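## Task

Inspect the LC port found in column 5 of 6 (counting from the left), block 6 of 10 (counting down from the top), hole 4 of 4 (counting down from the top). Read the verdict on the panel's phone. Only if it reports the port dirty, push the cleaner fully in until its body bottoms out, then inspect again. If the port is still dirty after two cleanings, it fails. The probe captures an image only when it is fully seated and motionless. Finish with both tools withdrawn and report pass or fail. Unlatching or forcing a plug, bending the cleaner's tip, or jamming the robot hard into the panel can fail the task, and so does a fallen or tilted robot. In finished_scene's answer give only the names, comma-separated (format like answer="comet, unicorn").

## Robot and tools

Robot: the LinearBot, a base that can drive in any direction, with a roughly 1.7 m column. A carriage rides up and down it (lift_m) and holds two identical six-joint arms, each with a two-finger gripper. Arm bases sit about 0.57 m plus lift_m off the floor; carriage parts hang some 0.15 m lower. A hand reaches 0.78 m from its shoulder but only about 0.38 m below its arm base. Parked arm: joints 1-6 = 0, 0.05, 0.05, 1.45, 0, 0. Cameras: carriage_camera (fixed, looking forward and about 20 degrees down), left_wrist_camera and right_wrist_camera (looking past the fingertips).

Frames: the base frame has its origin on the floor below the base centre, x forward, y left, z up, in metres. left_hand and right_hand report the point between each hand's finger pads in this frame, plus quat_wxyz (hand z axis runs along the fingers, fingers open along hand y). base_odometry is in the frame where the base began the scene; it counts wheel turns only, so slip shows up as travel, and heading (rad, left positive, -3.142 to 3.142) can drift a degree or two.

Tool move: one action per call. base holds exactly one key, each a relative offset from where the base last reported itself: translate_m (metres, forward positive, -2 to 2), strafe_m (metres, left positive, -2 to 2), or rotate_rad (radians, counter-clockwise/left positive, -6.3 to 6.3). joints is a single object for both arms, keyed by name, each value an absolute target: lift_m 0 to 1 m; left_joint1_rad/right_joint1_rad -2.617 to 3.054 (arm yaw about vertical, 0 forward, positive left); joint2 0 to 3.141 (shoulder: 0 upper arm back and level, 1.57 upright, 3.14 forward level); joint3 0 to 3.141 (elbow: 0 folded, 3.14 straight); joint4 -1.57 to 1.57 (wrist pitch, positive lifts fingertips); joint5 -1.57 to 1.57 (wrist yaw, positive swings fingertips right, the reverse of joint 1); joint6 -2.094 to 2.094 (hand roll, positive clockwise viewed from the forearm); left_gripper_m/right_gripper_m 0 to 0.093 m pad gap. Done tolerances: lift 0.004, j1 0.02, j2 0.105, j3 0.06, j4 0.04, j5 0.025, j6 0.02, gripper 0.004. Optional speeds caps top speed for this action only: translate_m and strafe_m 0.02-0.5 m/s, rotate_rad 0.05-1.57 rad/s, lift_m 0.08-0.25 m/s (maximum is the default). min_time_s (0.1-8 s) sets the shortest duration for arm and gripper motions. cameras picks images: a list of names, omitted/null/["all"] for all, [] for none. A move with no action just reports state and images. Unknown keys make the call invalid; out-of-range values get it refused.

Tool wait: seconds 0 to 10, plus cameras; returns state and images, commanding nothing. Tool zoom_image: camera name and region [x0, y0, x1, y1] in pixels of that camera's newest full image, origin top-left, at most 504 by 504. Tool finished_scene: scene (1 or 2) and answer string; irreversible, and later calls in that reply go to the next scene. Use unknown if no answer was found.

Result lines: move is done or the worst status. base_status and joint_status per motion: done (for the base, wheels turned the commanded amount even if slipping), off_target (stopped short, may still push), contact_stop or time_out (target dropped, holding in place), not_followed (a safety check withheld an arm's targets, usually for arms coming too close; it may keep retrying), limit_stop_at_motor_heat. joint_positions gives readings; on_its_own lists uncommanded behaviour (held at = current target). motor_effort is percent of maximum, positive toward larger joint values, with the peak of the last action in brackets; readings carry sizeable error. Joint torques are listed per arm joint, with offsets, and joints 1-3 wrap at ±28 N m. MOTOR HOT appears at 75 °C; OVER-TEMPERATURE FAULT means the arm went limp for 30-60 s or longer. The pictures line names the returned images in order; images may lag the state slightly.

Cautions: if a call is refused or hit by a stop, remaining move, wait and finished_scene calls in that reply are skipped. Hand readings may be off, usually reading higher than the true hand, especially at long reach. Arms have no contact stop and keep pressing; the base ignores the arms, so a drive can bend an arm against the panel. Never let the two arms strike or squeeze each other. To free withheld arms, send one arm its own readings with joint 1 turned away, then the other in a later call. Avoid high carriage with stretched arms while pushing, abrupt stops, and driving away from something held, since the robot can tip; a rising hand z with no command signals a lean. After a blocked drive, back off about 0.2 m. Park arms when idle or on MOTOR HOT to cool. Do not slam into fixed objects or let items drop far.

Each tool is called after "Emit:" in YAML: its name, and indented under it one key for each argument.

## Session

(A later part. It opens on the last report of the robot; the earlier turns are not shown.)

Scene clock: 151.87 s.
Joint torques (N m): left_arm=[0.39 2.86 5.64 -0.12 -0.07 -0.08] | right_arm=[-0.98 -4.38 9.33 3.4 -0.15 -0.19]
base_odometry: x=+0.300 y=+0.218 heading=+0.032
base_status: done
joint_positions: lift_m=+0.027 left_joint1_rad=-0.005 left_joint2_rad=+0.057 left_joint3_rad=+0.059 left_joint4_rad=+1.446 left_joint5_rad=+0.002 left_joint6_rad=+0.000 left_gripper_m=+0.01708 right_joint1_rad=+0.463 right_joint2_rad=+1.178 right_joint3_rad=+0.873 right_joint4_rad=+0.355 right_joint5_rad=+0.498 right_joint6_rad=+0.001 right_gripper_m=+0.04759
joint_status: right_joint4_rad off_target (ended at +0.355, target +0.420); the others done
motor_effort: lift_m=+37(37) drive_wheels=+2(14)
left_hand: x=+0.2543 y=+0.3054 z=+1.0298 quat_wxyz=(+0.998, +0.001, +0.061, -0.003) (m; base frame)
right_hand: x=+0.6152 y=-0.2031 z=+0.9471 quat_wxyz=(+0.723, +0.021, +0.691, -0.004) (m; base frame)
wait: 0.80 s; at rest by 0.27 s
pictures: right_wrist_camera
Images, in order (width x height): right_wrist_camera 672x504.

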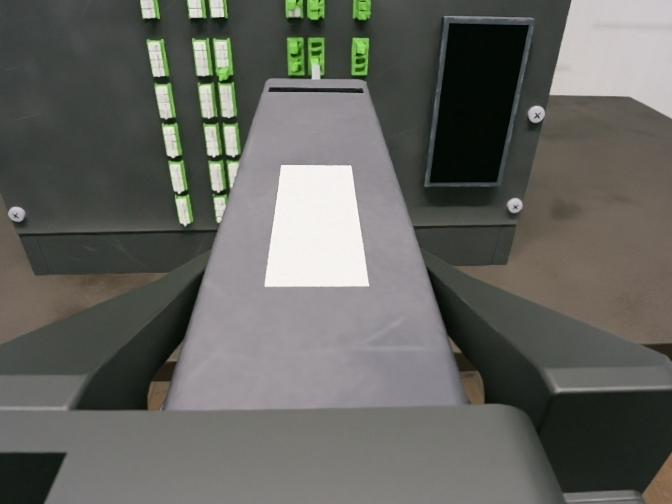

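Emit:
move:
  base: {"translate_m": 0.02}
  speeds: {"translate_m": 0.04}
  joints: {"right_joint4_rad": 0.428, "lift_m": 0.0175}
  cameras: []

Emit:
wait:
  seconds: 0.8
  cameras: ["right_wrist_camera"]

Emit:
zoom_image:
  camera: "right_wrist_camera"
  region: [280, 30, 340, 90]

Scene clock: 159.27 s.
Joint torques (N m): left_arm=[0.4 2.99 5.63 -0.14 -0.07 -0.08] | right_arm=[-0.87 -4.82 9.58 3.36 -0.18 -0.18]
move: off_target
base_odometry: x=+0.320 y=+0.218 heading=+0.032
base_status: done
joint_positions: lift_m=+0.017 left_joint1_rad=-0.005 left_joint2_rad=+0.055 left_joint3_rad=+0.059 left_joint4_rad=+1.447 left_joint5_rad=+0.002 left_joint6_rad=+0.000 left_gripper_m=+0.01708 right_joint1_rad=+0.463 right_joint2_rad=+1.182 right_joint3_rad=+0.871 right_joint4_rad=+0.367 right_joint5_rad=+0.498 right_joint6_rad=+0.001 right_gripper_m=+0.04759
joint_status: right_joint4_rad off_target (ended at +0.367, target +0.428); the others done
motor_effort: lift_m=+37(39) drive_wheels=+1(16)
left_hand: x=+0.2536 y=+0.3054 z=+1.0200 quat_wxyz=(+0.998, +0.001, +0.060, -0.003) (m; base frame)
right_hand: x=+0.6159 y=-0.2027 z=+0.9375 quat_wxyz=(+0.724, +0.022, +0.689, -0.003) (m; base frame)
pictures: none
No camera images: "cameras" was empty.

Scene clock: 160.07 s.
Joint torques (N m): left_arm=[0.4 3 5.63 -0.13 -0.07 -0.08] | right_arm=[-0.98 -4.66 9.55 3.34 -0.16 -0.18]
base_odometry: x=+0.320 y=+0.218 heading=+0.032
base_status: done
joint_positions: lift_m=+0.017 left_joint1_rad=-0.005 left_joint2_rad=+0.055 left_joint3_rad=+0.059 left_joint4_rad=+1.447 left_joint5_rad=+0.002 left_joint6_rad=+0.000 left_gripper_m=+0.01708 right_joint1_rad=+0.463 right_joint2_rad=+1.182 right_joint3_rad=+0.871 right_joint4_rad=+0.368 right_joint5_rad=+0.498 right_joint6_rad=+0.001 right_gripper_m=+0.04759
joint_status: right_joint4_rad off_target (ended at +0.367, target +0.428); the others done
motor_effort: lift_m=+37(39) drive_wheels=+2(16)
left_hand: x=+0.2536 y=+0.3054 z=+1.0200 quat_wxyz=(+0.998, +0.001, +0.060, -0.003) (m; base frame)
right_hand: x=+0.6159 y=-0.2027 z=+0.9376 quat_wxyz=(+0.725, +0.022, +0.689, -0.003) (m; base frame)
wait: 0.80 s; at rest by 0.27 s
pictures: right_wrist_camera
Images, in order (width x height): right_wrist_camera 672x504.

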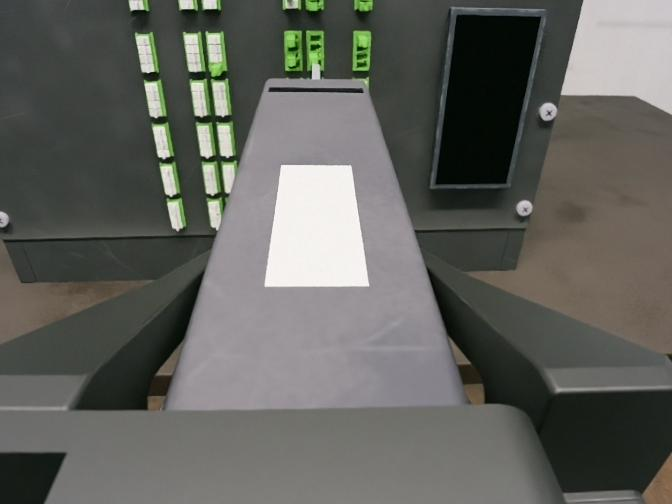

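Scaled by 8.400.

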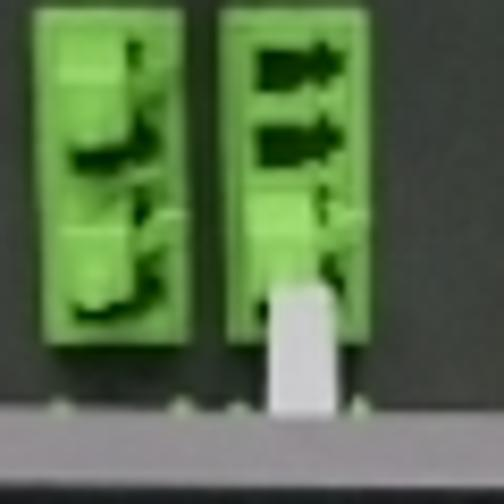

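Emit:
move:
  base: {"strafe_m": 0.001}
  speeds: {"strafe_m": 0.02}
  joints: {"lift_m": 0.0148}
  cameras: []

Emit:
wait:
  seconds: 0.8
  cameras: ["right_wrist_camera"]

Emit:
zoom_image:
  camera: "right_wrist_camera"
  region: [280, 30, 340, 90]

Scene clock: 165.53 s.
Joint torques (N m): left_arm=[0.27 2.89 5.5 -0.17 0 -0.09] | right_arm=[-0.68 -4.81 9.61 3.35 -0.11 -0.19]
move: done
base_odometry: x=+0.320 y=+0.219 heading=+0.032
base_status: done
joint_positions: lift_m=+0.015 left_joint1_rad=-0.005 left_joint2_rad=+0.055 left_joint3_rad=+0.059 left_joint4_rad=+1.447 left_joint5_rad=+0.001 left_joint6_rad=+0.000 left_gripper_m=+0.01708 right_joint1_rad=+0.459 right_joint2_rad=+1.182 right_joint3_rad=+0.871 right_joint4_rad=+0.368 right_joint5_rad=+0.494 right_joint6_rad=+0.001 right_gripper_m=+0.04759
joint_status: all done
motor_effort: lift_m=+35(37) drive_wheels=+0(6)
left_hand: x=+0.2535 y=+0.3056 z=+1.0175 quat_wxyz=(+0.998, +0.001, +0.060, -0.003) (m; base frame)
right_hand: x=+0.6165 y=-0.2036 z=+0.9348 quat_wxyz=(+0.724, +0.022, +0.689, -0.003) (m; base frame)
pictures: none
No camera images: "cameras" was empty.

Scene clock: 166.33 s.
Joint torques (N m): left_arm=[0.35 3.03 5.61 -0.14 -0.06 -0.08] | right_arm=[-0.61 -4.88 9.66 3.33 -0.09 -0.18]
base_odometry: x=+0.320 y=+0.219 heading=+0.032
base_status: done
joint_positions: lift_m=+0.015 left_joint1_rad=-0.005 left_joint2_rad=+0.055 left_joint3_rad=+0.059 left_joint4_rad=+1.447 left_joint5_rad=+0.001 left_joint6_rad=+0.000 left_gripper_m=+0.01708 right_joint1_rad=+0.459 right_joint2_rad=+1.182 right_joint3_rad=+0.871 right_joint4_rad=+0.368 right_joint5_rad=+0.494 right_joint6_rad=+0.001 right_gripper_m=+0.04759
joint_status: all done
motor_effort: lift_m=+35(37) drive_wheels=+0(6)
left_hand: x=+0.2535 y=+0.3056 z=+1.0175 quat_wxyz=(+0.998, +0.001, +0.060, -0.003) (m; base frame)
right_hand: x=+0.6165 y=-0.2036 z=+0.9348 quat_wxyz=(+0.724, +0.022, +0.689, -0.003) (m; base frame)
wait: 0.80 s; at rest by 0.27 s
pictures: right_wrist_camera
Images, in order (width x height): right_wrist_camera 672x504.

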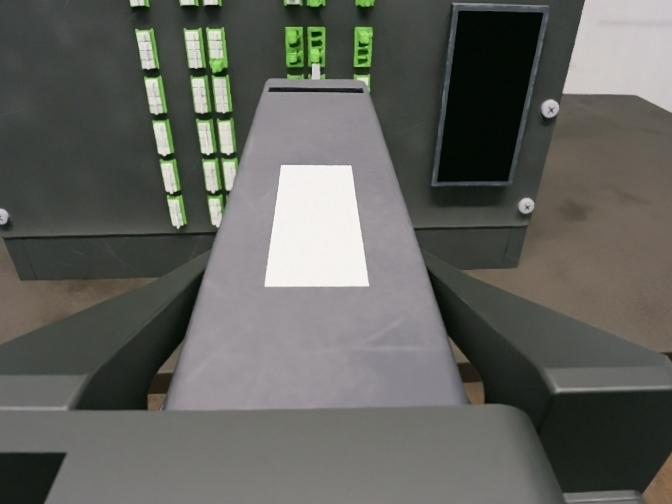

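Scaled by 8.400.

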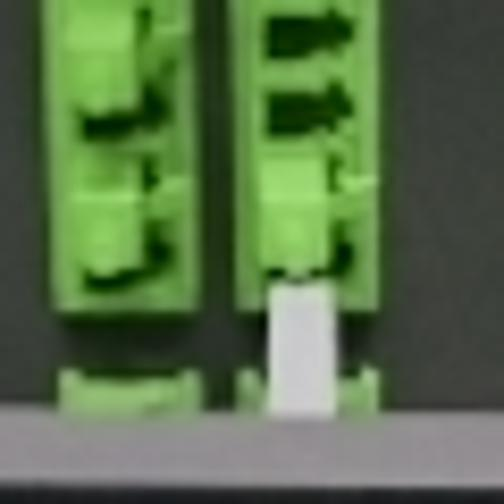

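Emit:
move:
  base: {"translate_m": 0.014}
  speeds: {"translate_m": 0.02}
  cameras: []

Emit:
wait:
  seconds: 0.8
  cameras: ["right_wrist_camera"]

Emit:
zoom_image:
  camera: "right_wrist_camera"
  region: [280, 30, 340, 90]

Scene clock: 171.03 s.
Joint torques (N m): left_arm=[0.39 3.06 5.52 -0.16 -0.06 -0.08] | right_arm=[-0.54 -4.75 9.5 3.3 -0.1 -0.18]
move: done
base_odometry: x=+0.334 y=+0.220 heading=+0.033
base_status: done
joint_positions: lift_m=+0.015 left_joint1_rad=-0.005 left_joint2_rad=+0.055 left_joint3_rad=+0.059 left_joint4_rad=+1.447 left_joint5_rad=+0.001 left_joint6_rad=+0.000 left_gripper_m=+0.01708 right_joint1_rad=+0.459 right_joint2_rad=+1.182 right_joint3_rad=+0.871 right_joint4_rad=+0.370 right_joint5_rad=+0.494 right_joint6_rad=+0.001 right_gripper_m=+0.04759
joint_status: not commanded
motor_effort: lift_m=+35(35) drive_wheels=-5(10)
left_hand: x=+0.2535 y=+0.3056 z=+1.0175 quat_wxyz=(+0.998, +0.001, +0.060, -0.003) (m; base frame)
right_hand: x=+0.6164 y=-0.2036 z=+0.9354 quat_wxyz=(+0.725, +0.022, +0.688, -0.003) (m; base frame)
pictures: none
No camera images: "cameras" was empty.

Scene clock: 171.83 s.
Joint torques (N m): left_arm=[0.39 2.99 5.64 -0.14 -0.06 -0.08] | right_arm=[-0.5 -4.82 9.61 3.31 -0.13 -0.18]
base_odometry: x=+0.334 y=+0.220 heading=+0.033
base_status: done
joint_positions: lift_m=+0.015 left_joint1_rad=-0.005 left_joint2_rad=+0.055 left_joint3_rad=+0.059 left_joint4_rad=+1.447 left_joint5_rad=+0.001 left_joint6_rad=+0.000 left_gripper_m=+0.01708 right_joint1_rad=+0.459 right_joint2_rad=+1.182 right_joint3_rad=+0.871 right_joint4_rad=+0.370 right_joint5_rad=+0.494 right_joint6_rad=+0.001 right_gripper_m=+0.04759
joint_status: not commanded
motor_effort: lift_m=+35(35) drive_wheels=+3(10)
left_hand: x=+0.2535 y=+0.3056 z=+1.0175 quat_wxyz=(+0.998, +0.001, +0.060, -0.003) (m; base frame)
right_hand: x=+0.6164 y=-0.2036 z=+0.9354 quat_wxyz=(+0.725, +0.022, +0.688, -0.003) (m; base frame)
wait: 0.80 s; at rest by 0.27 s
pictures: right_wrist_camera
Images, in order (width x height): right_wrist_camera 672x504.

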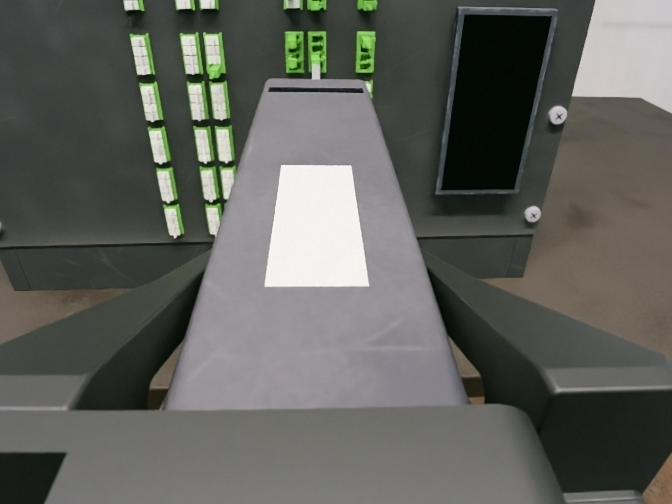

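Scaled by 8.400.

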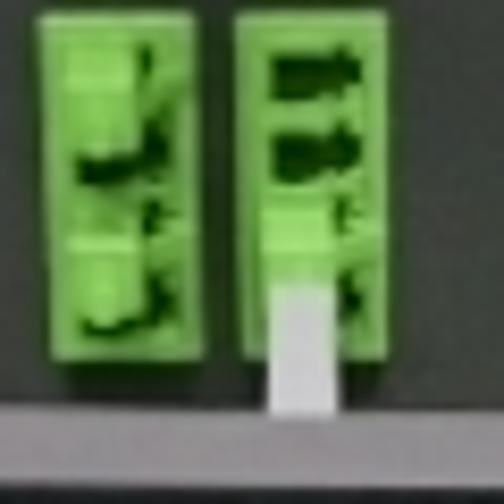

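Emit:
move:
  base: {"translate_m": 0.006}
  speeds: {"translate_m": 0.02}
  joints: {"lift_m": 0.0125}
  cameras: []

Emit:
wait:
  seconds: 0.8
  cameras: ["right_wrist_camera"]

Emit:
zoom_image:
  camera: "right_wrist_camera"
  region: [280, 30, 340, 90]

Scene clock: 175.87 s.
Joint torques (N m): left_arm=[0.38 3.14 5.71 -0.12 -0.06 -0.08] | right_arm=[-0.61 -4.67 9.62 3.3 -0.16 -0.16]
move: done
base_odometry: x=+0.340 y=+0.220 heading=+0.033
base_status: done
joint_positions: lift_m=+0.013 left_joint1_rad=-0.005 left_joint2_rad=+0.055 left_joint3_rad=+0.059 left_joint4_rad=+1.449 left_joint5_rad=+0.001 left_joint6_rad=+0.000 left_gripper_m=+0.01708 right_joint1_rad=+0.459 right_joint2_rad=+1.181 right_joint3_rad=+0.871 right_joint4_rad=+0.370 right_joint5_rad=+0.496 right_joint6_rad=+0.001 right_gripper_m=+0.04759
joint_status: all done
motor_effort: lift_m=+35(36) drive_wheels=+1(14)
left_hand: x=+0.2530 y=+0.3056 z=+1.0152 quat_wxyz=(+0.998, +0.001, +0.059, -0.003) (m; base frame)
right_hand: x=+0.6161 y=-0.2037 z=+0.9336 quat_wxyz=(+0.726, +0.023, +0.688, -0.003) (m; base frame)
pictures: none
No camera images: "cameras" was empty.

Scene clock: 176.67 s.
Joint torques (N m): left_arm=[0.36 3.04 5.63 -0.15 -0.06 -0.09] | right_arm=[-0.57 -4.71 9.48 3.31 -0.15 -0.18]
base_odometry: x=+0.340 y=+0.220 heading=+0.033
base_status: done
joint_positions: lift_m=+0.013 left_joint1_rad=-0.005 left_joint2_rad=+0.055 left_joint3_rad=+0.059 left_joint4_rad=+1.449 left_joint5_rad=+0.001 left_joint6_rad=+0.000 left_gripper_m=+0.01708 right_joint1_rad=+0.459 right_joint2_rad=+1.181 right_joint3_rad=+0.871 right_joint4_rad=+0.370 right_joint5_rad=+0.496 right_joint6_rad=+0.001 right_gripper_m=+0.04759
joint_status: all done
motor_effort: lift_m=+35(36) drive_wheels=+2(14)
left_hand: x=+0.2530 y=+0.3056 z=+1.0152 quat_wxyz=(+0.998, +0.001, +0.059, -0.003) (m; base frame)
right_hand: x=+0.6161 y=-0.2037 z=+0.9336 quat_wxyz=(+0.726, +0.023, +0.688, -0.003) (m; base frame)
wait: 0.80 s; at rest by 0.27 s
pictures: right_wrist_camera
Images, in order (width x height): right_wrist_camera 672x504.

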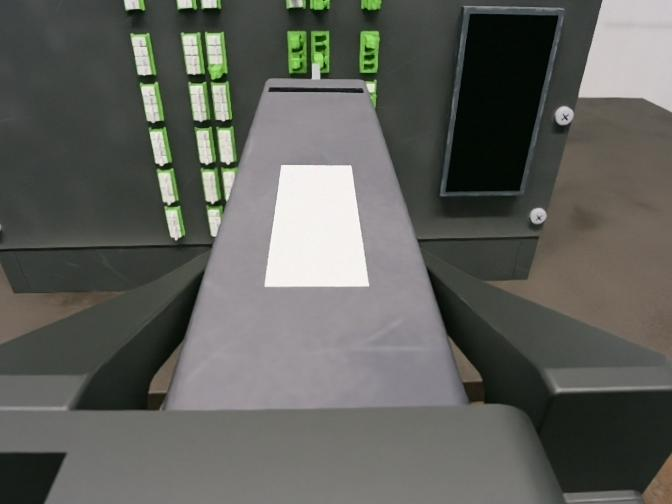

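Scaled by 8.400.

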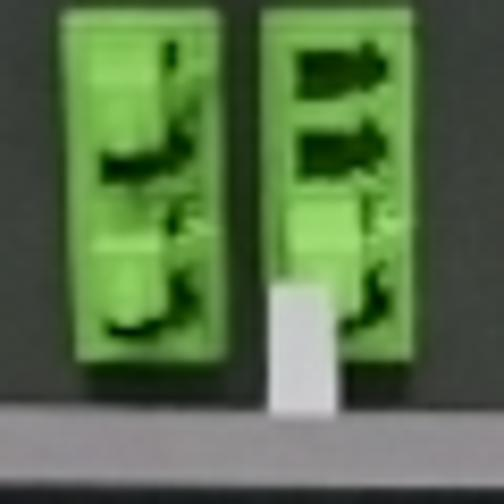

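Emit:
move:
  base: {"strafe_m": -0.001}
  speeds: {"strafe_m": 0.02}
  cameras: []

Emit:
wait:
  seconds: 0.8
  cameras: ["right_wrist_camera"]

Emit:
zoom_image:
  camera: "right_wrist_camera"
  region: [280, 30, 340, 90]

Scene clock: 179.60 s.
Joint torques (N m): left_arm=[0.28 2.86 5.61 -0.15 -0.09 -0.08] | right_arm=[-0.57 -4.75 9.54 3.3 -0.11 -0.16]
move: done
base_odometry: x=+0.340 y=+0.220 heading=+0.033
base_status: done
joint_positions: lift_m=+0.013 left_joint1_rad=-0.005 left_joint2_rad=+0.055 left_joint3_rad=+0.059 left_joint4_rad=+1.449 left_joint5_rad=+0.001 left_joint6_rad=+0.000 left_gripper_m=+0.01708 right_joint1_rad=+0.459 right_joint2_rad=+1.181 right_joint3_rad=+0.871 right_joint4_rad=+0.370 right_joint5_rad=+0.497 right_joint6_rad=+0.001 right_gripper_m=+0.04759
joint_status: not commanded
motor_effort: lift_m=+35(35) drive_wheels=+2(4)
left_hand: x=+0.2530 y=+0.3057 z=+1.0152 quat_wxyz=(+0.998, +0.000, +0.059, -0.002) (m; base frame)
right_hand: x=+0.6161 y=-0.2038 z=+0.9335 quat_wxyz=(+0.725, +0.023, +0.688, -0.003) (m; base frame)
pictures: none
No camera images: "cameras" was empty.

Scene clock: 180.40 s.
Joint torques (N m): left_arm=[0.55 3.06 5.63 -0.15 -0.05 -0.08] | right_arm=[-0.59 -4.68 9.54 3.34 -0.15 -0.17]
base_odometry: x=+0.340 y=+0.220 heading=+0.033
base_status: done
joint_positions: lift_m=+0.013 left_joint1_rad=-0.005 left_joint2_rad=+0.055 left_joint3_rad=+0.059 left_joint4_rad=+1.449 left_joint5_rad=+0.001 left_joint6_rad=+0.000 left_gripper_m=+0.01708 right_joint1_rad=+0.459 right_joint2_rad=+1.181 right_joint3_rad=+0.871 right_joint4_rad=+0.370 right_joint5_rad=+0.497 right_joint6_rad=+0.001 right_gripper_m=+0.04759
joint_status: not commanded
motor_effort: lift_m=+35(35) drive_wheels=+2(4)
left_hand: x=+0.2530 y=+0.3057 z=+1.0152 quat_wxyz=(+0.998, +0.000, +0.059, -0.002) (m; base frame)
right_hand: x=+0.6161 y=-0.2038 z=+0.9335 quat_wxyz=(+0.725, +0.023, +0.688, -0.003) (m; base frame)
wait: 0.80 s; at rest by 0.27 s
pictures: right_wrist_camera
Images, in order (width x height): right_wrist_camera 672x504.

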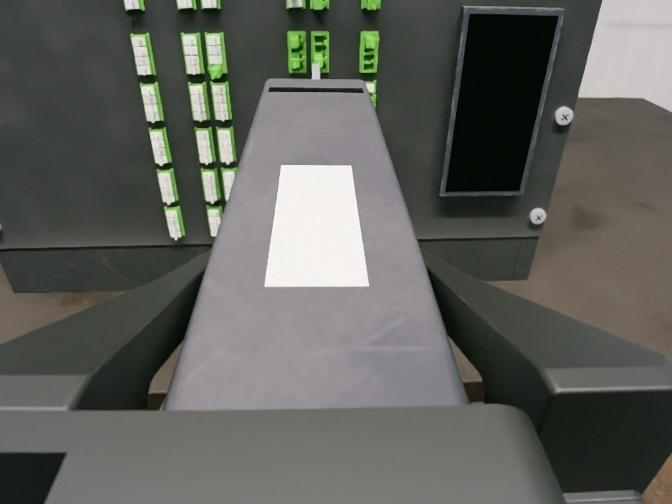

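Scaled by 8.400.

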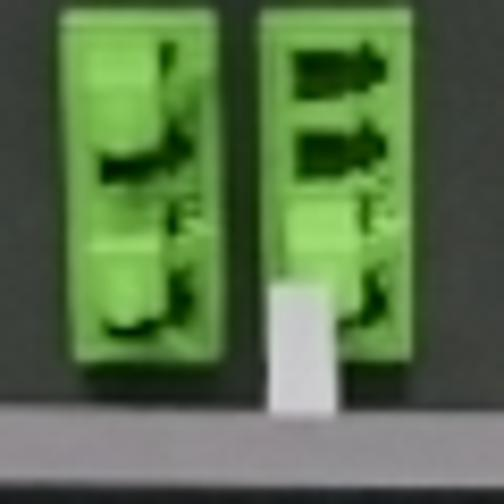

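Emit:
move:
  base: {"strafe_m": -0.0013}
  speeds: {"strafe_m": 0.02}
  cameras: []

Emit:
wait:
  seconds: 0.8
  cameras: ["right_wrist_camera"]

Emit:
zoom_image:
  camera: "right_wrist_camera"
  region: [280, 30, 340, 90]

Scene clock: 183.57 s.
Joint torques (N m): left_arm=[0.47 3.12 5.61 -0.16 -0.03 -0.09] | right_arm=[-0.55 -4.72 9.54 3.32 -0.16 -0.17]
move: done
base_odometry: x=+0.340 y=+0.218 heading=+0.033
base_status: done
joint_positions: lift_m=+0.013 left_joint1_rad=-0.005 left_joint2_rad=+0.055 left_joint3_rad=+0.059 left_joint4_rad=+1.449 left_joint5_rad=+0.001 left_joint6_rad=+0.000 left_gripper_m=+0.01708 right_joint1_rad=+0.459 right_joint2_rad=+1.181 right_joint3_rad=+0.871 right_joint4_rad=+0.370 right_joint5_rad=+0.495 right_joint6_rad=+0.001 right_gripper_m=+0.04759
joint_status: not commanded
motor_effort: lift_m=+35(35) drive_wheels=+3(4)
left_hand: x=+0.2530 y=+0.3057 z=+1.0152 quat_wxyz=(+0.998, +0.000, +0.059, -0.002) (m; base frame)
right_hand: x=+0.6161 y=-0.2035 z=+0.9336 quat_wxyz=(+0.726, +0.023, +0.688, -0.003) (m; base frame)
pictures: none
No camera images: "cameras" was empty.

Scene clock: 184.37 s.
Joint torques (N m): left_arm=[0.1 3.04 5.6 -0.15 -0.04 -0.08] | right_arm=[-0.64 -4.66 9.59 3.31 -0.13 -0.18]
base_odometry: x=+0.340 y=+0.218 heading=+0.033
base_status: done
joint_positions: lift_m=+0.013 left_joint1_rad=-0.005 left_joint2_rad=+0.055 left_joint3_rad=+0.059 left_joint4_rad=+1.449 left_joint5_rad=+0.000 left_joint6_rad=+0.000 left_gripper_m=+0.01708 right_joint1_rad=+0.459 right_joint2_rad=+1.181 right_joint3_rad=+0.871 right_joint4_rad=+0.370 right_joint5_rad=+0.495 right_joint6_rad=+0.001 right_gripper_m=+0.04759
joint_status: not commanded
motor_effort: lift_m=+35(35) drive_wheels=+3(4)
left_hand: x=+0.2530 y=+0.3058 z=+1.0152 quat_wxyz=(+0.998, +0.000, +0.059, -0.002) (m; base frame)
right_hand: x=+0.6161 y=-0.2035 z=+0.9336 quat_wxyz=(+0.726, +0.023, +0.688, -0.003) (m; base frame)
wait: 0.80 s; at rest by 0.27 s
pictures: right_wrist_camera
Images, in order (width x height): right_wrist_camera 672x504.

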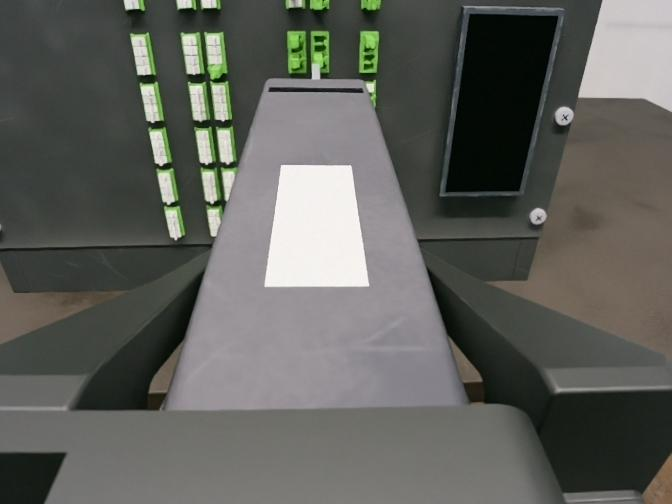

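Scaled by 8.400.

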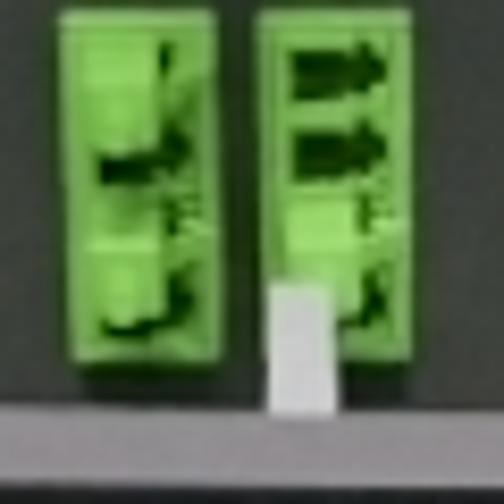

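Emit:
move:
  base: {"translate_m": -0.006}
  speeds: {"translate_m": 0.02}
  cameras: []

Emit:
wait:
  seconds: 0.8
  cameras: ["right_wrist_camera"]

Emit:
zoom_image:
  camera: "right_wrist_camera"
  region: [280, 30, 340, 90]

Scene clock: 188.63 s.
Joint torques (N m): left_arm=[0.29 2.96 5.61 -0.2 -0.04 -0.08] | right_arm=[-0.58 -4.81 9.69 3.34 -0.14 -0.18]
move: done
base_odometry: x=+0.334 y=+0.218 heading=+0.034
base_status: done
joint_positions: lift_m=+0.013 left_joint1_rad=-0.005 left_joint2_rad=+0.055 left_joint3_rad=+0.059 left_joint4_rad=+1.449 left_joint5_rad=+0.000 left_joint6_rad=+0.000 left_gripper_m=+0.01708 right_joint1_rad=+0.459 right_joint2_rad=+1.181 right_joint3_rad=+0.871 right_joint4_rad=+0.371 right_joint5_rad=+0.495 right_joint6_rad=+0.001 right_gripper_m=+0.04759
joint_status: not commanded
motor_effort: lift_m=+35(35) drive_wheels=+0(11)
left_hand: x=+0.2530 y=+0.3058 z=+1.0152 quat_wxyz=(+0.998, +0.000, +0.059, -0.002) (m; base frame)
right_hand: x=+0.6161 y=-0.2035 z=+0.9336 quat_wxyz=(+0.726, +0.023, +0.688, -0.002) (m; base frame)
pictures: none
No camera images: "cameras" was empty.

Scene clock: 189.43 s.
Joint torques (N m): left_arm=[0.29 3.06 5.59 -0.16 -0.05 -0.09] | right_arm=[-0.58 -4.63 9.63 3.29 -0.11 -0.16]
base_odometry: x=+0.334 y=+0.218 heading=+0.034
base_status: done
joint_positions: lift_m=+0.013 left_joint1_rad=-0.005 left_joint2_rad=+0.055 left_joint3_rad=+0.059 left_joint4_rad=+1.449 left_joint5_rad=+0.000 left_joint6_rad=+0.000 left_gripper_m=+0.01708 right_joint1_rad=+0.459 right_joint2_rad=+1.181 right_joint3_rad=+0.871 right_joint4_rad=+0.371 right_joint5_rad=+0.495 right_joint6_rad=+0.001 right_gripper_m=+0.04759
joint_status: not commanded
motor_effort: lift_m=+35(35) drive_wheels=+2(11)
left_hand: x=+0.2530 y=+0.3058 z=+1.0152 quat_wxyz=(+0.998, +0.000, +0.059, -0.002) (m; base frame)
right_hand: x=+0.6161 y=-0.2035 z=+0.9336 quat_wxyz=(+0.726, +0.023, +0.688, -0.002) (m; base frame)
wait: 0.80 s; at rest by 0.27 s
pictures: right_wrist_camera
Images, in order (width x height): right_wrist_camera 672x504.

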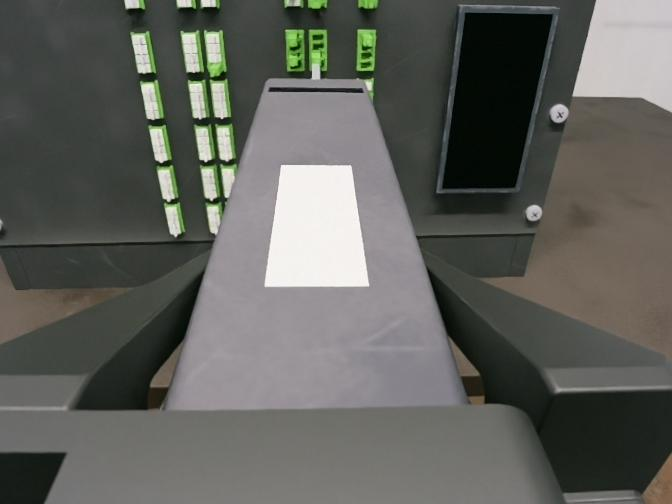

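Scaled by 8.400.

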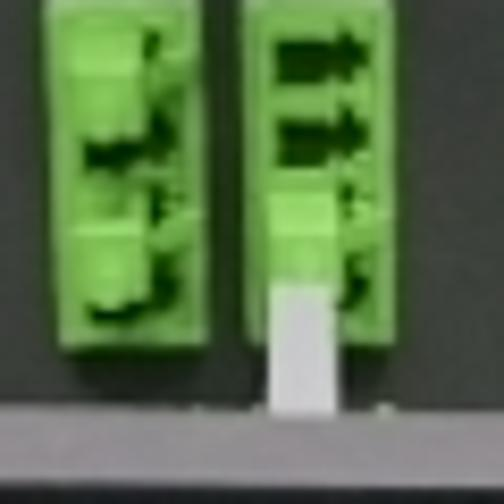

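Emit:
move:
  base: {"translate_m": 0.006}
  speeds: {"translate_m": 0.02}
  cameras: []

Emit:
wait:
  seconds: 0.8
  cameras: ["right_wrist_camera"]

Emit:
zoom_image:
  camera: "right_wrist_camera"
  region: [280, 30, 340, 90]

Scene clock: 193.67 s.
Joint torques (N m): left_arm=[0.29 2.99 5.48 -0.2 -0.05 -0.08] | right_arm=[-0.59 -4.6 9.51 3.31 -0.12 -0.19]
move: done
base_odometry: x=+0.340 y=+0.219 heading=+0.034
base_status: done
joint_positions: lift_m=+0.013 left_joint1_rad=-0.005 left_joint2_rad=+0.055 left_joint3_rad=+0.059 left_joint4_rad=+1.450 left_joint5_rad=+0.000 left_joint6_rad=+0.000 left_gripper_m=+0.01708 right_joint1_rad=+0.460 right_joint2_rad=+1.181 right_joint3_rad=+0.871 right_joint4_rad=+0.371 right_joint5_rad=+0.495 right_joint6_rad=+0.001 right_gripper_m=+0.04759
joint_status: not commanded
motor_effort: lift_m=+35(35) drive_wheels=+3(10)
left_hand: x=+0.2527 y=+0.3058 z=+1.0153 quat_wxyz=(+0.998, +0.000, +0.058, -0.002) (m; base frame)
right_hand: x=+0.6160 y=-0.2034 z=+0.9338 quat_wxyz=(+0.726, +0.023, +0.688, -0.002) (m; base frame)
pictures: none
No camera images: "cameras" was empty.

Scene clock: 194.47 s.
Joint torques (N m): left_arm=[0.29 3.03 5.6 -0.18 -0.05 -0.08] | right_arm=[-0.66 -4.62 9.52 3.31 -0.13 -0.19]
base_odometry: x=+0.340 y=+0.219 heading=+0.034
base_status: done
joint_positions: lift_m=+0.013 left_joint1_rad=-0.005 left_joint2_rad=+0.055 left_joint3_rad=+0.059 left_joint4_rad=+1.450 left_joint5_rad=+0.000 left_joint6_rad=+0.000 left_gripper_m=+0.01708 right_joint1_rad=+0.460 right_joint2_rad=+1.181 right_joint3_rad=+0.871 right_joint4_rad=+0.371 right_joint5_rad=+0.495 right_joint6_rad=+0.001 right_gripper_m=+0.04759
joint_status: not commanded
motor_effort: lift_m=+35(35) drive_wheels=+3(10)
left_hand: x=+0.2527 y=+0.3058 z=+1.0153 quat_wxyz=(+0.998, +0.000, +0.058, -0.002) (m; base frame)
right_hand: x=+0.6160 y=-0.2034 z=+0.9338 quat_wxyz=(+0.726, +0.023, +0.688, -0.002) (m; base frame)
wait: 0.80 s; at rest by 0.27 s
pictures: right_wrist_camera
Images, in order (width x height): right_wrist_camera 672x504.

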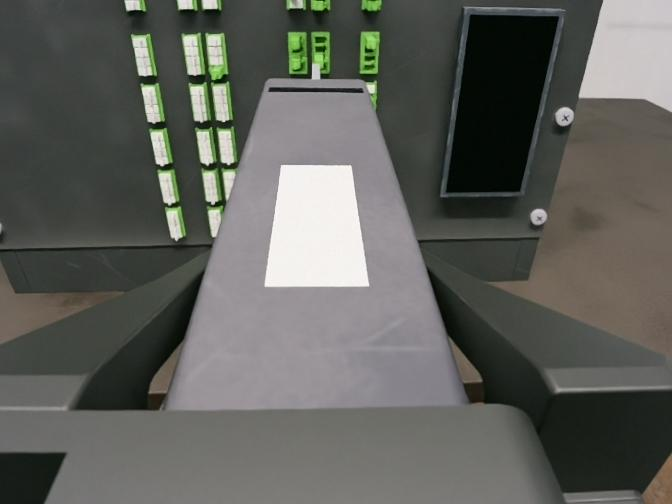

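Scaled by 8.400.

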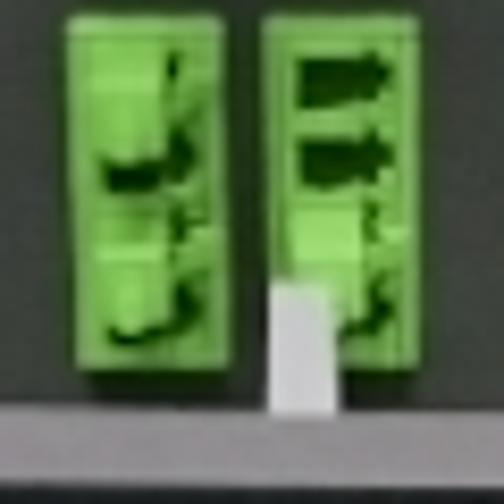

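Emit:
move:
  base: {"strafe_m": -0.003}
  speeds: {"strafe_m": 0.03}
  cameras: []

Emit:
wait:
  seconds: 0.8
  cameras: ["right_wrist_camera"]

Emit:
zoom_image:
  camera: "right_wrist_camera"
  region: [280, 30, 340, 90]

Scene clock: 198.53 s.
Joint torques (N m): left_arm=[0.24 3.06 5.57 -0.17 -0.07 -0.07] | right_arm=[-0.7 -4.57 9.54 3.31 -0.09 -0.15]
move: done
base_odometry: x=+0.340 y=+0.216 heading=+0.034
base_status: done
joint_positions: lift_m=+0.013 left_joint1_rad=-0.004 left_joint2_rad=+0.055 left_joint3_rad=+0.059 left_joint4_rad=+1.450 left_joint5_rad=+0.000 left_joint6_rad=+0.000 left_gripper_m=+0.01708 right_joint1_rad=+0.460 right_joint2_rad=+1.181 right_joint3_rad=+0.871 right_joint4_rad=+0.371 right_joint5_rad=+0.491 right_joint6_rad=+0.001 right_gripper_m=+0.04759
joint_status: not commanded
motor_effort: lift_m=+35(35) drive_wheels=+2(5)
left_hand: x=+0.2527 y=+0.3058 z=+1.0153 quat_wxyz=(+0.998, +0.000, +0.058, -0.002) (m; base frame)
right_hand: x=+0.6160 y=-0.2026 z=+0.9338 quat_wxyz=(+0.726, +0.021, +0.688, -0.001) (m; base frame)
pictures: none
No camera images: "cameras" was empty.

Scene clock: 199.33 s.
Joint torques (N m): left_arm=[0.21 3.04 5.6 -0.18 -0.04 -0.08] | right_arm=[-0.69 -4.68 9.65 3.3 -0.07 -0.2]
base_odometry: x=+0.340 y=+0.216 heading=+0.034
base_status: done
joint_positions: lift_m=+0.013 left_joint1_rad=-0.004 left_joint2_rad=+0.055 left_joint3_rad=+0.059 left_joint4_rad=+1.450 left_joint5_rad=+0.000 left_joint6_rad=+0.000 left_gripper_m=+0.01708 right_joint1_rad=+0.460 right_joint2_rad=+1.181 right_joint3_rad=+0.871 right_joint4_rad=+0.371 right_joint5_rad=+0.491 right_joint6_rad=+0.001 right_gripper_m=+0.04759
joint_status: not commanded
motor_effort: lift_m=+35(35) drive_wheels=+4(5)
left_hand: x=+0.2527 y=+0.3059 z=+1.0153 quat_wxyz=(+0.998, +0.000, +0.058, -0.002) (m; base frame)
right_hand: x=+0.6160 y=-0.2026 z=+0.9338 quat_wxyz=(+0.726, +0.021, +0.688, -0.001) (m; base frame)
wait: 0.80 s; at rest by 0.27 s
pictures: right_wrist_camera
Images, in order (width x height): right_wrist_camera 672x504.

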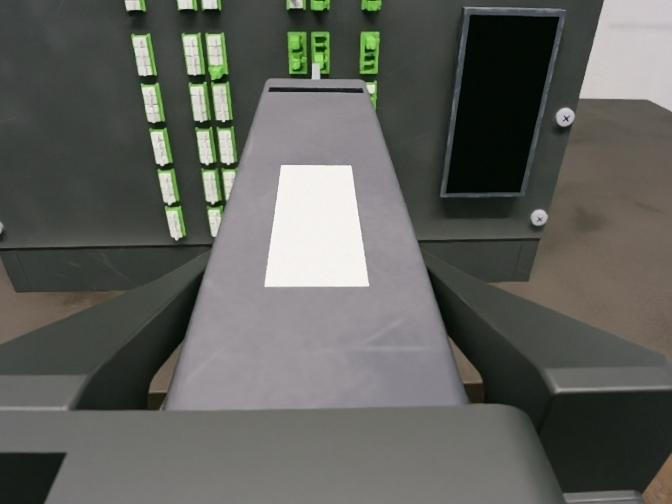

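Scaled by 8.400.

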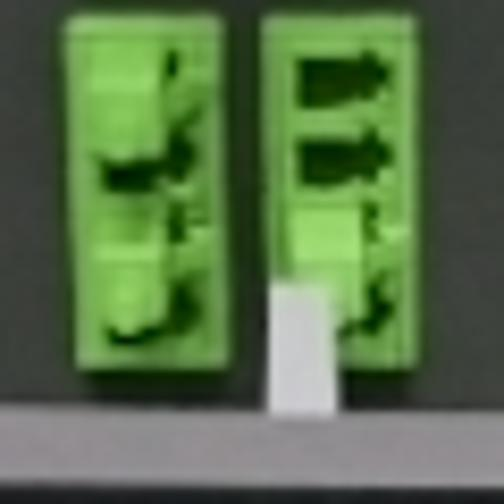

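Emit:
move:
  base: {"translate_m": -0.012}
  speeds: {"translate_m": 0.03}
  cameras: []

Emit:
move:
  base: {"strafe_m": 0.001}
  joints: {"lift_m": 0.0075}
  cameras: []

Emit:
wait:
  seconds: 0.8
  cameras: ["right_wrist_camera"]

Emit:
zoom_image:
  camera: "right_wrist_camera"
  region: [280, 20, 340, 80]

Scene clock: 223.17 s.
Joint torques (N m): left_arm=[0.25 2.95 5.61 -0.17 -0.04 -0.08] | right_arm=[-0.64 -4.48 9.59 3.31 -0.06 -0.16]
move: done
base_odometry: x=+0.328 y=+0.216 heading=+0.034
base_status: done
joint_positions: lift_m=+0.013 left_joint1_rad=-0.004 left_joint2_rad=+0.055 left_joint3_rad=+0.059 left_joint4_rad=+1.450 left_joint5_rad=+0.000 left_joint6_rad=+0.000 left_gripper_m=+0.01708 right_joint1_rad=+0.460 right_joint2_rad=+1.181 right_joint3_rad=+0.871 right_joint4_rad=+0.371 right_joint5_rad=+0.491 right_joint6_rad=+0.001 right_gripper_m=+0.04759
joint_status: not commanded
motor_effort: lift_m=+35(35) drive_wheels=+1(12)
left_hand: x=+0.2527 y=+0.3059 z=+1.0153 quat_wxyz=(+0.998, +0.000, +0.058, -0.002) (m; base frame)
right_hand: x=+0.6160 y=-0.2026 z=+0.9338 quat_wxyz=(+0.726, +0.021, +0.688, -0.001) (m; base frame)
pictures: none
No camera images: "cameras" was empty.

Scene clock: 223.63 s.
Joint torques (N m): left_arm=[0.13 3.02 5.64 -0.17 0 -0.08] | right_arm=[-0.43 -4.86 9.39 3.29 -0.07 -0.19]
move: done
base_odometry: x=+0.328 y=+0.216 heading=+0.035
base_status: done
joint_positions: lift_m=+0.007 left_joint1_rad=-0.004 left_joint2_rad=+0.055 left_joint3_rad=+0.059 left_joint4_rad=+1.450 left_joint5_rad=+0.000 left_joint6_rad=+0.000 left_gripper_m=+0.01708 right_joint1_rad=+0.459 right_joint2_rad=+1.183 right_joint3_rad=+0.871 right_joint4_rad=+0.370 right_joint5_rad=+0.490 right_joint6_rad=+0.001 right_gripper_m=+0.04759
joint_status: all done
motor_effort: lift_m=+36(38) drive_wheels=-3(9)
left_hand: x=+0.2528 y=+0.3059 z=+1.0101 quat_wxyz=(+0.998, +0.000, +0.058, -0.002) (m; base frame)
right_hand: x=+0.6166 y=-0.2026 z=+0.9276 quat_wxyz=(+0.725, +0.020, +0.689, -0.002) (m; base frame)
pictures: none
No camera images: "cameras" was empty.

Scene clock: 224.43 s.
Joint torques (N m): left_arm=[0.24 3.02 5.65 -0.17 -0.04 -0.08] | right_arm=[-0.47 -4.88 9.7 3.34 -0.08 -0.17]
base_odometry: x=+0.328 y=+0.216 heading=+0.035
base_status: done
joint_positions: lift_m=+0.007 left_joint1_rad=-0.004 left_joint2_rad=+0.055 left_joint3_rad=+0.059 left_joint4_rad=+1.450 left_joint5_rad=+0.000 left_joint6_rad=+0.000 left_gripper_m=+0.01708 right_joint1_rad=+0.459 right_joint2_rad=+1.183 right_joint3_rad=+0.871 right_joint4_rad=+0.370 right_joint5_rad=+0.490 right_joint6_rad=+0.001 right_gripper_m=+0.04759
joint_status: all done
motor_effort: lift_m=+36(38) drive_wheels=-1(9)
left_hand: x=+0.2528 y=+0.3059 z=+1.0101 quat_wxyz=(+0.998, +0.000, +0.058, -0.002) (m; base frame)
right_hand: x=+0.6166 y=-0.2026 z=+0.9276 quat_wxyz=(+0.725, +0.020, +0.689, -0.002) (m; base frame)
wait: 0.80 s; at rest by 0.27 s
pictures: right_wrist_camera
Images, in order (width x height): right_wrist_camera 672x504.

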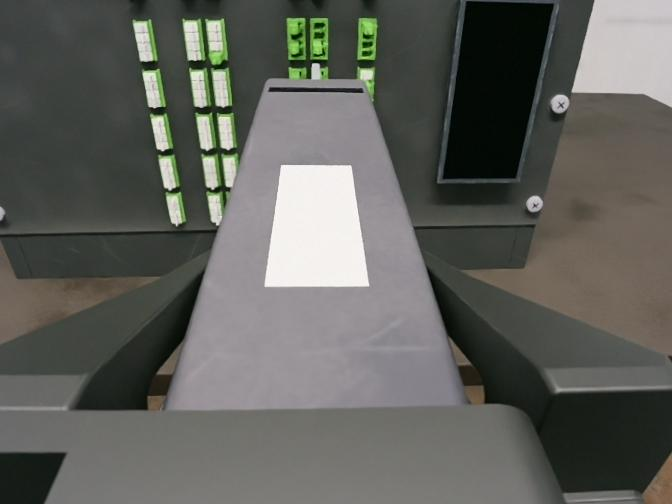

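Scaled by 8.400.

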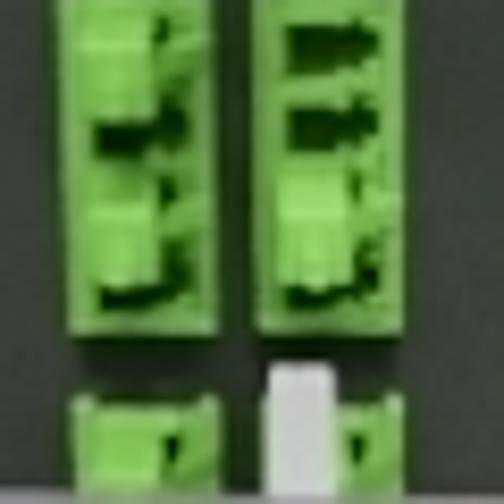

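Emit:
move:
  base: {"rotate_rad": -0.005}
  speeds: {"rotate_rad": 0.05}
  joints: {"right_joint6_rad": -0.018}
  cameras: []

Emit:
wait:
  seconds: 0.8
  cameras: ["right_wrist_camera"]

Emit:
zoom_image:
  camera: "right_wrist_camera"
  region: [280, 20, 340, 80]

Scene clock: 238.80 s.
Joint torques (N m): left_arm=[0.28 3.06 5.64 -0.17 -0.04 -0.08] | right_arm=[-0.58 -4.86 9.63 3.33 -0.07 -0.21]
move: done
base_odometry: x=+0.328 y=+0.217 heading=+0.030
base_status: done
joint_positions: lift_m=+0.007 left_joint1_rad=-0.004 left_joint2_rad=+0.055 left_joint3_rad=+0.059 left_joint4_rad=+1.450 left_joint5_rad=+0.000 left_joint6_rad=+0.000 left_gripper_m=+0.01708 right_joint1_rad=+0.459 right_joint2_rad=+1.183 right_joint3_rad=+0.871 right_joint4_rad=+0.370 right_joint5_rad=+0.490 right_joint6_rad=-0.009 right_gripper_m=+0.04759
joint_status: all done
motor_effort: lift_m=+36(36) drive_wheels=-7(9)
left_hand: x=+0.2528 y=+0.3059 z=+1.0101 quat_wxyz=(+0.998, +0.000, +0.058, -0.002) (m; base frame)
right_hand: x=+0.6166 y=-0.2026 z=+0.9276 quat_wxyz=(+0.725, +0.017, +0.689, -0.005) (m; base frame)
pictures: none
No camera images: "cameras" was empty.

Scene clock: 239.60 s.
Joint torques (N m): left_arm=[0.24 3.04 5.64 -0.17 -0.03 -0.08] | right_arm=[-0.62 -4.86 9.52 3.32 -0.04 -0.2]
base_odometry: x=+0.328 y=+0.217 heading=+0.030
base_status: done
joint_positions: lift_m=+0.007 left_joint1_rad=-0.004 left_joint2_rad=+0.055 left_joint3_rad=+0.059 left_joint4_rad=+1.450 left_joint5_rad=+0.000 left_joint6_rad=+0.000 left_gripper_m=+0.01708 right_joint1_rad=+0.459 right_joint2_rad=+1.183 right_joint3_rad=+0.871 right_joint4_rad=+0.370 right_joint5_rad=+0.490 right_joint6_rad=-0.010 right_gripper_m=+0.04759
joint_status: all done
motor_effort: lift_m=+36(36) drive_wheels=-7(9)
left_hand: x=+0.2528 y=+0.3059 z=+1.0101 quat_wxyz=(+0.998, +0.000, +0.058, -0.002) (m; base frame)
right_hand: x=+0.6166 y=-0.2026 z=+0.9276 quat_wxyz=(+0.725, +0.017, +0.689, -0.005) (m; base frame)
wait: 0.80 s; at rest by 0.27 s
pictures: right_wrist_camera
Images, in order (width x height): right_wrist_camera 672x504.

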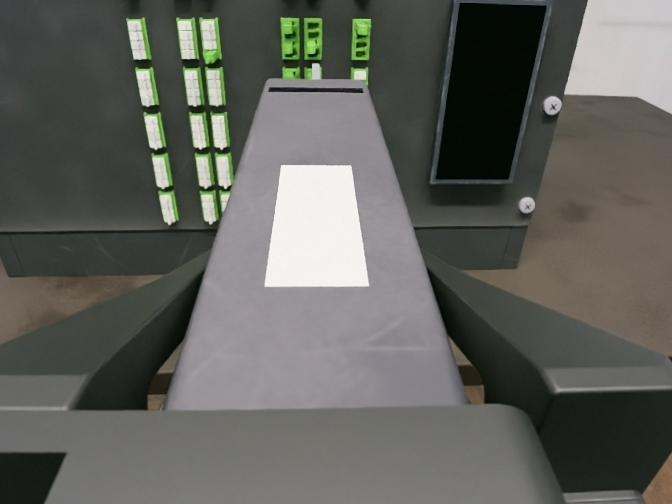

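Scaled by 8.400.

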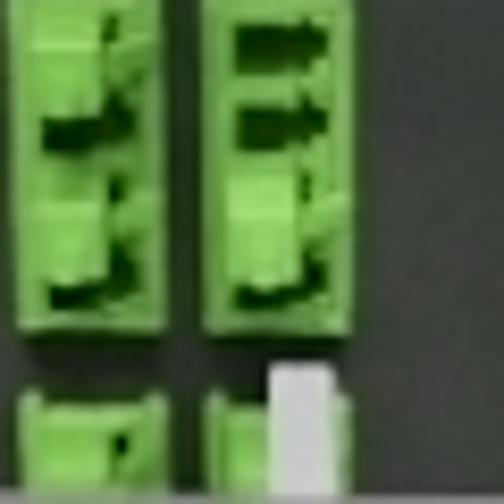

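Emit:
move:
  base: {"strafe_m": 0.003}
  speeds: {"strafe_m": 0.02}
  cameras: []

Emit:
wait:
  seconds: 0.8
  cameras: ["right_wrist_camera"]

Emit:
zoom_image:
  camera: "right_wrist_camera"
  region: [280, 20, 340, 80]

Scene clock: 242.67 s.
Joint torques (N m): left_arm=[0.24 3.02 5.65 -0.17 -0.04 -0.08] | right_arm=[-0.49 -4.83 9.59 3.32 -0.05 -0.19]
move: done
base_odometry: x=+0.328 y=+0.219 heading=+0.030
base_status: done
joint_positions: lift_m=+0.007 left_joint1_rad=-0.004 left_joint2_rad=+0.055 left_joint3_rad=+0.059 left_joint4_rad=+1.450 left_joint5_rad=-0.001 left_joint6_rad=+0.000 left_gripper_m=+0.01708 right_joint1_rad=+0.458 right_joint2_rad=+1.183 right_joint3_rad=+0.871 right_joint4_rad=+0.370 right_joint5_rad=+0.489 right_joint6_rad=-0.011 right_gripper_m=+0.04759
joint_status: not commanded
motor_effort: lift_m=+36(36) drive_wheels=-2(8)
left_hand: x=+0.2528 y=+0.3060 z=+1.0101 quat_wxyz=(+0.998, +0.000, +0.058, -0.002) (m; base frame)
right_hand: x=+0.6167 y=-0.2027 z=+0.9276 quat_wxyz=(+0.725, +0.016, +0.689, -0.005) (m; base frame)
pictures: none
No camera images: "cameras" was empty.

Scene clock: 243.47 s.
Joint torques (N m): left_arm=[0.27 3.06 5.65 -0.17 -0.04 -0.08] | right_arm=[-0.54 -4.82 9.61 3.3 -0.05 -0.18]
base_odometry: x=+0.328 y=+0.219 heading=+0.030
base_status: done
joint_positions: lift_m=+0.007 left_joint1_rad=-0.004 left_joint2_rad=+0.055 left_joint3_rad=+0.059 left_joint4_rad=+1.450 left_joint5_rad=-0.001 left_joint6_rad=+0.000 left_gripper_m=+0.01708 right_joint1_rad=+0.458 right_joint2_rad=+1.183 right_joint3_rad=+0.871 right_joint4_rad=+0.370 right_joint5_rad=+0.489 right_joint6_rad=-0.011 right_gripper_m=+0.04759
joint_status: not commanded
motor_effort: lift_m=+36(36) drive_wheels=-5(8)
left_hand: x=+0.2528 y=+0.3060 z=+1.0101 quat_wxyz=(+0.998, +0.000, +0.058, -0.002) (m; base frame)
right_hand: x=+0.6167 y=-0.2027 z=+0.9276 quat_wxyz=(+0.725, +0.016, +0.689, -0.005) (m; base frame)
wait: 0.80 s; at rest by 0.27 s
pictures: right_wrist_camera
Images, in order (width x height): right_wrist_camera 672x504.

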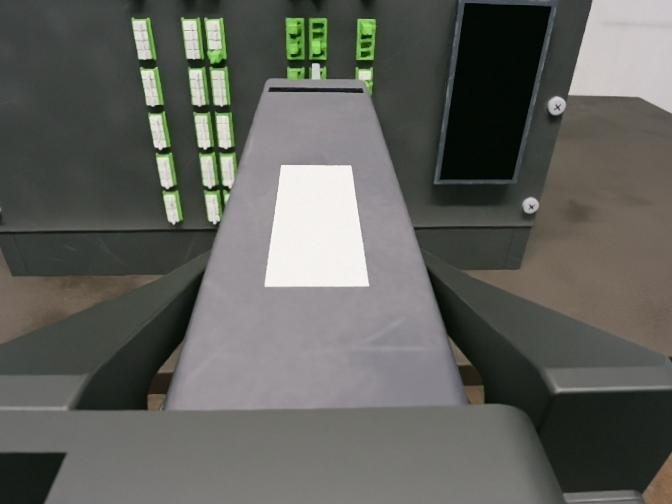

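Scaled by 8.400.

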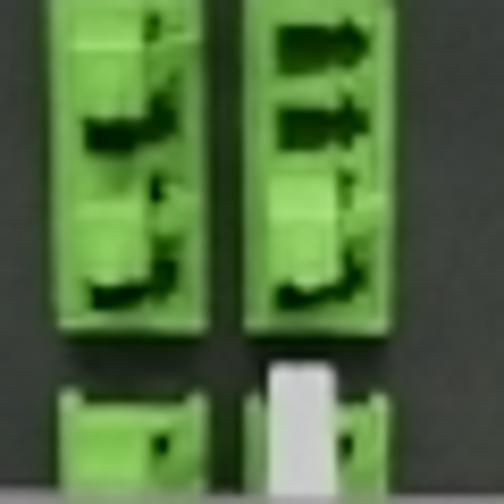

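Emit:
move:
  base: {"translate_m": 0.01}
  speeds: {"translate_m": 0.02}
  cameras: []

Emit:
wait:
  seconds: 0.8
  cameras: ["right_wrist_camera"]

Emit:
zoom_image:
  camera: "right_wrist_camera"
  region: [280, 20, 340, 80]

Scene clock: 246.80 s.
Joint torques (N m): left_arm=[0.24 3.07 5.61 -0.17 -0.04 -0.08] | right_arm=[-0.55 -4.83 9.58 3.3 -0.05 -0.18]
move: done
base_odometry: x=+0.338 y=+0.220 heading=+0.029
base_status: done
joint_positions: lift_m=+0.007 left_joint1_rad=-0.004 left_joint2_rad=+0.055 left_joint3_rad=+0.059 left_joint4_rad=+1.450 left_joint5_rad=-0.001 left_joint6_rad=+0.000 left_gripper_m=+0.01708 right_joint1_rad=+0.458 right_joint2_rad=+1.183 right_joint3_rad=+0.871 right_joint4_rad=+0.370 right_joint5_rad=+0.489 right_joint6_rad=-0.011 right_gripper_m=+0.04759
joint_status: not commanded
motor_effort: lift_m=+36(36) drive_wheels=-5(9)
left_hand: x=+0.2528 y=+0.3060 z=+1.0101 quat_wxyz=(+0.998, +0.000, +0.058, -0.002) (m; base frame)
right_hand: x=+0.6167 y=-0.2027 z=+0.9278 quat_wxyz=(+0.725, +0.017, +0.689, -0.005) (m; base frame)
pictures: none
No camera images: "cameras" was empty.

Scene clock: 247.60 s.
Joint torques (N m): left_arm=[0.24 3.02 5.67 -0.17 -0.03 -0.08] | right_arm=[-0.51 -4.75 9.52 3.3 -0.04 -0.18]
base_odometry: x=+0.338 y=+0.220 heading=+0.029
base_status: done
joint_positions: lift_m=+0.007 left_joint1_rad=-0.004 left_joint2_rad=+0.055 left_joint3_rad=+0.059 left_joint4_rad=+1.450 left_joint5_rad=-0.001 left_joint6_rad=+0.000 left_gripper_m=+0.01708 right_joint1_rad=+0.458 right_joint2_rad=+1.183 right_joint3_rad=+0.871 right_joint4_rad=+0.370 right_joint5_rad=+0.489 right_joint6_rad=-0.011 right_gripper_m=+0.04759
joint_status: not commanded
motor_effort: lift_m=+36(36) drive_wheels=-5(9)
left_hand: x=+0.2528 y=+0.3060 z=+1.0101 quat_wxyz=(+0.998, +0.000, +0.058, -0.002) (m; base frame)
right_hand: x=+0.6167 y=-0.2027 z=+0.9278 quat_wxyz=(+0.725, +0.017, +0.689, -0.005) (m; base frame)
wait: 0.80 s; at rest by 0.27 s
pictures: right_wrist_camera
Images, in order (width x height): right_wrist_camera 672x504.

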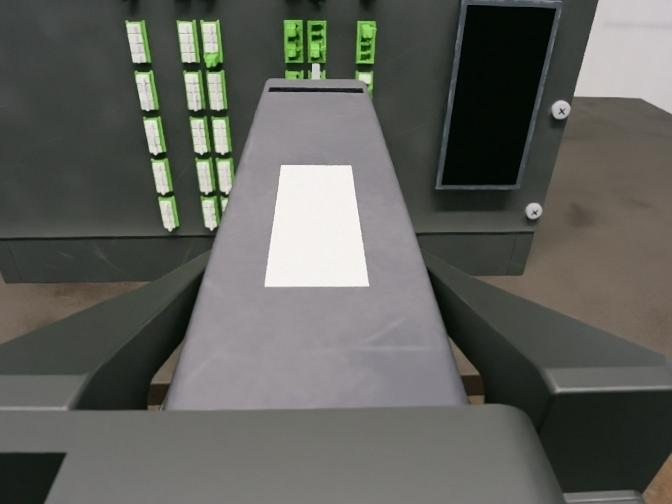

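Scaled by 8.400.

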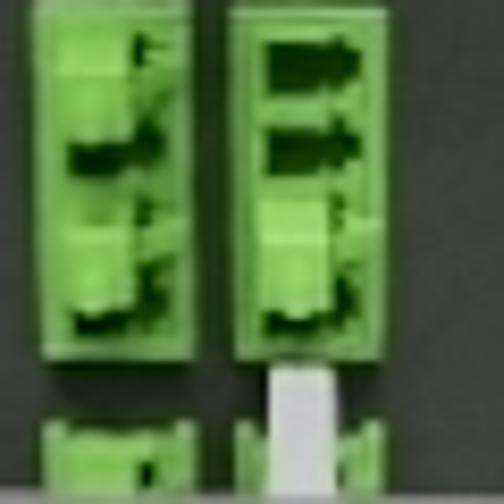

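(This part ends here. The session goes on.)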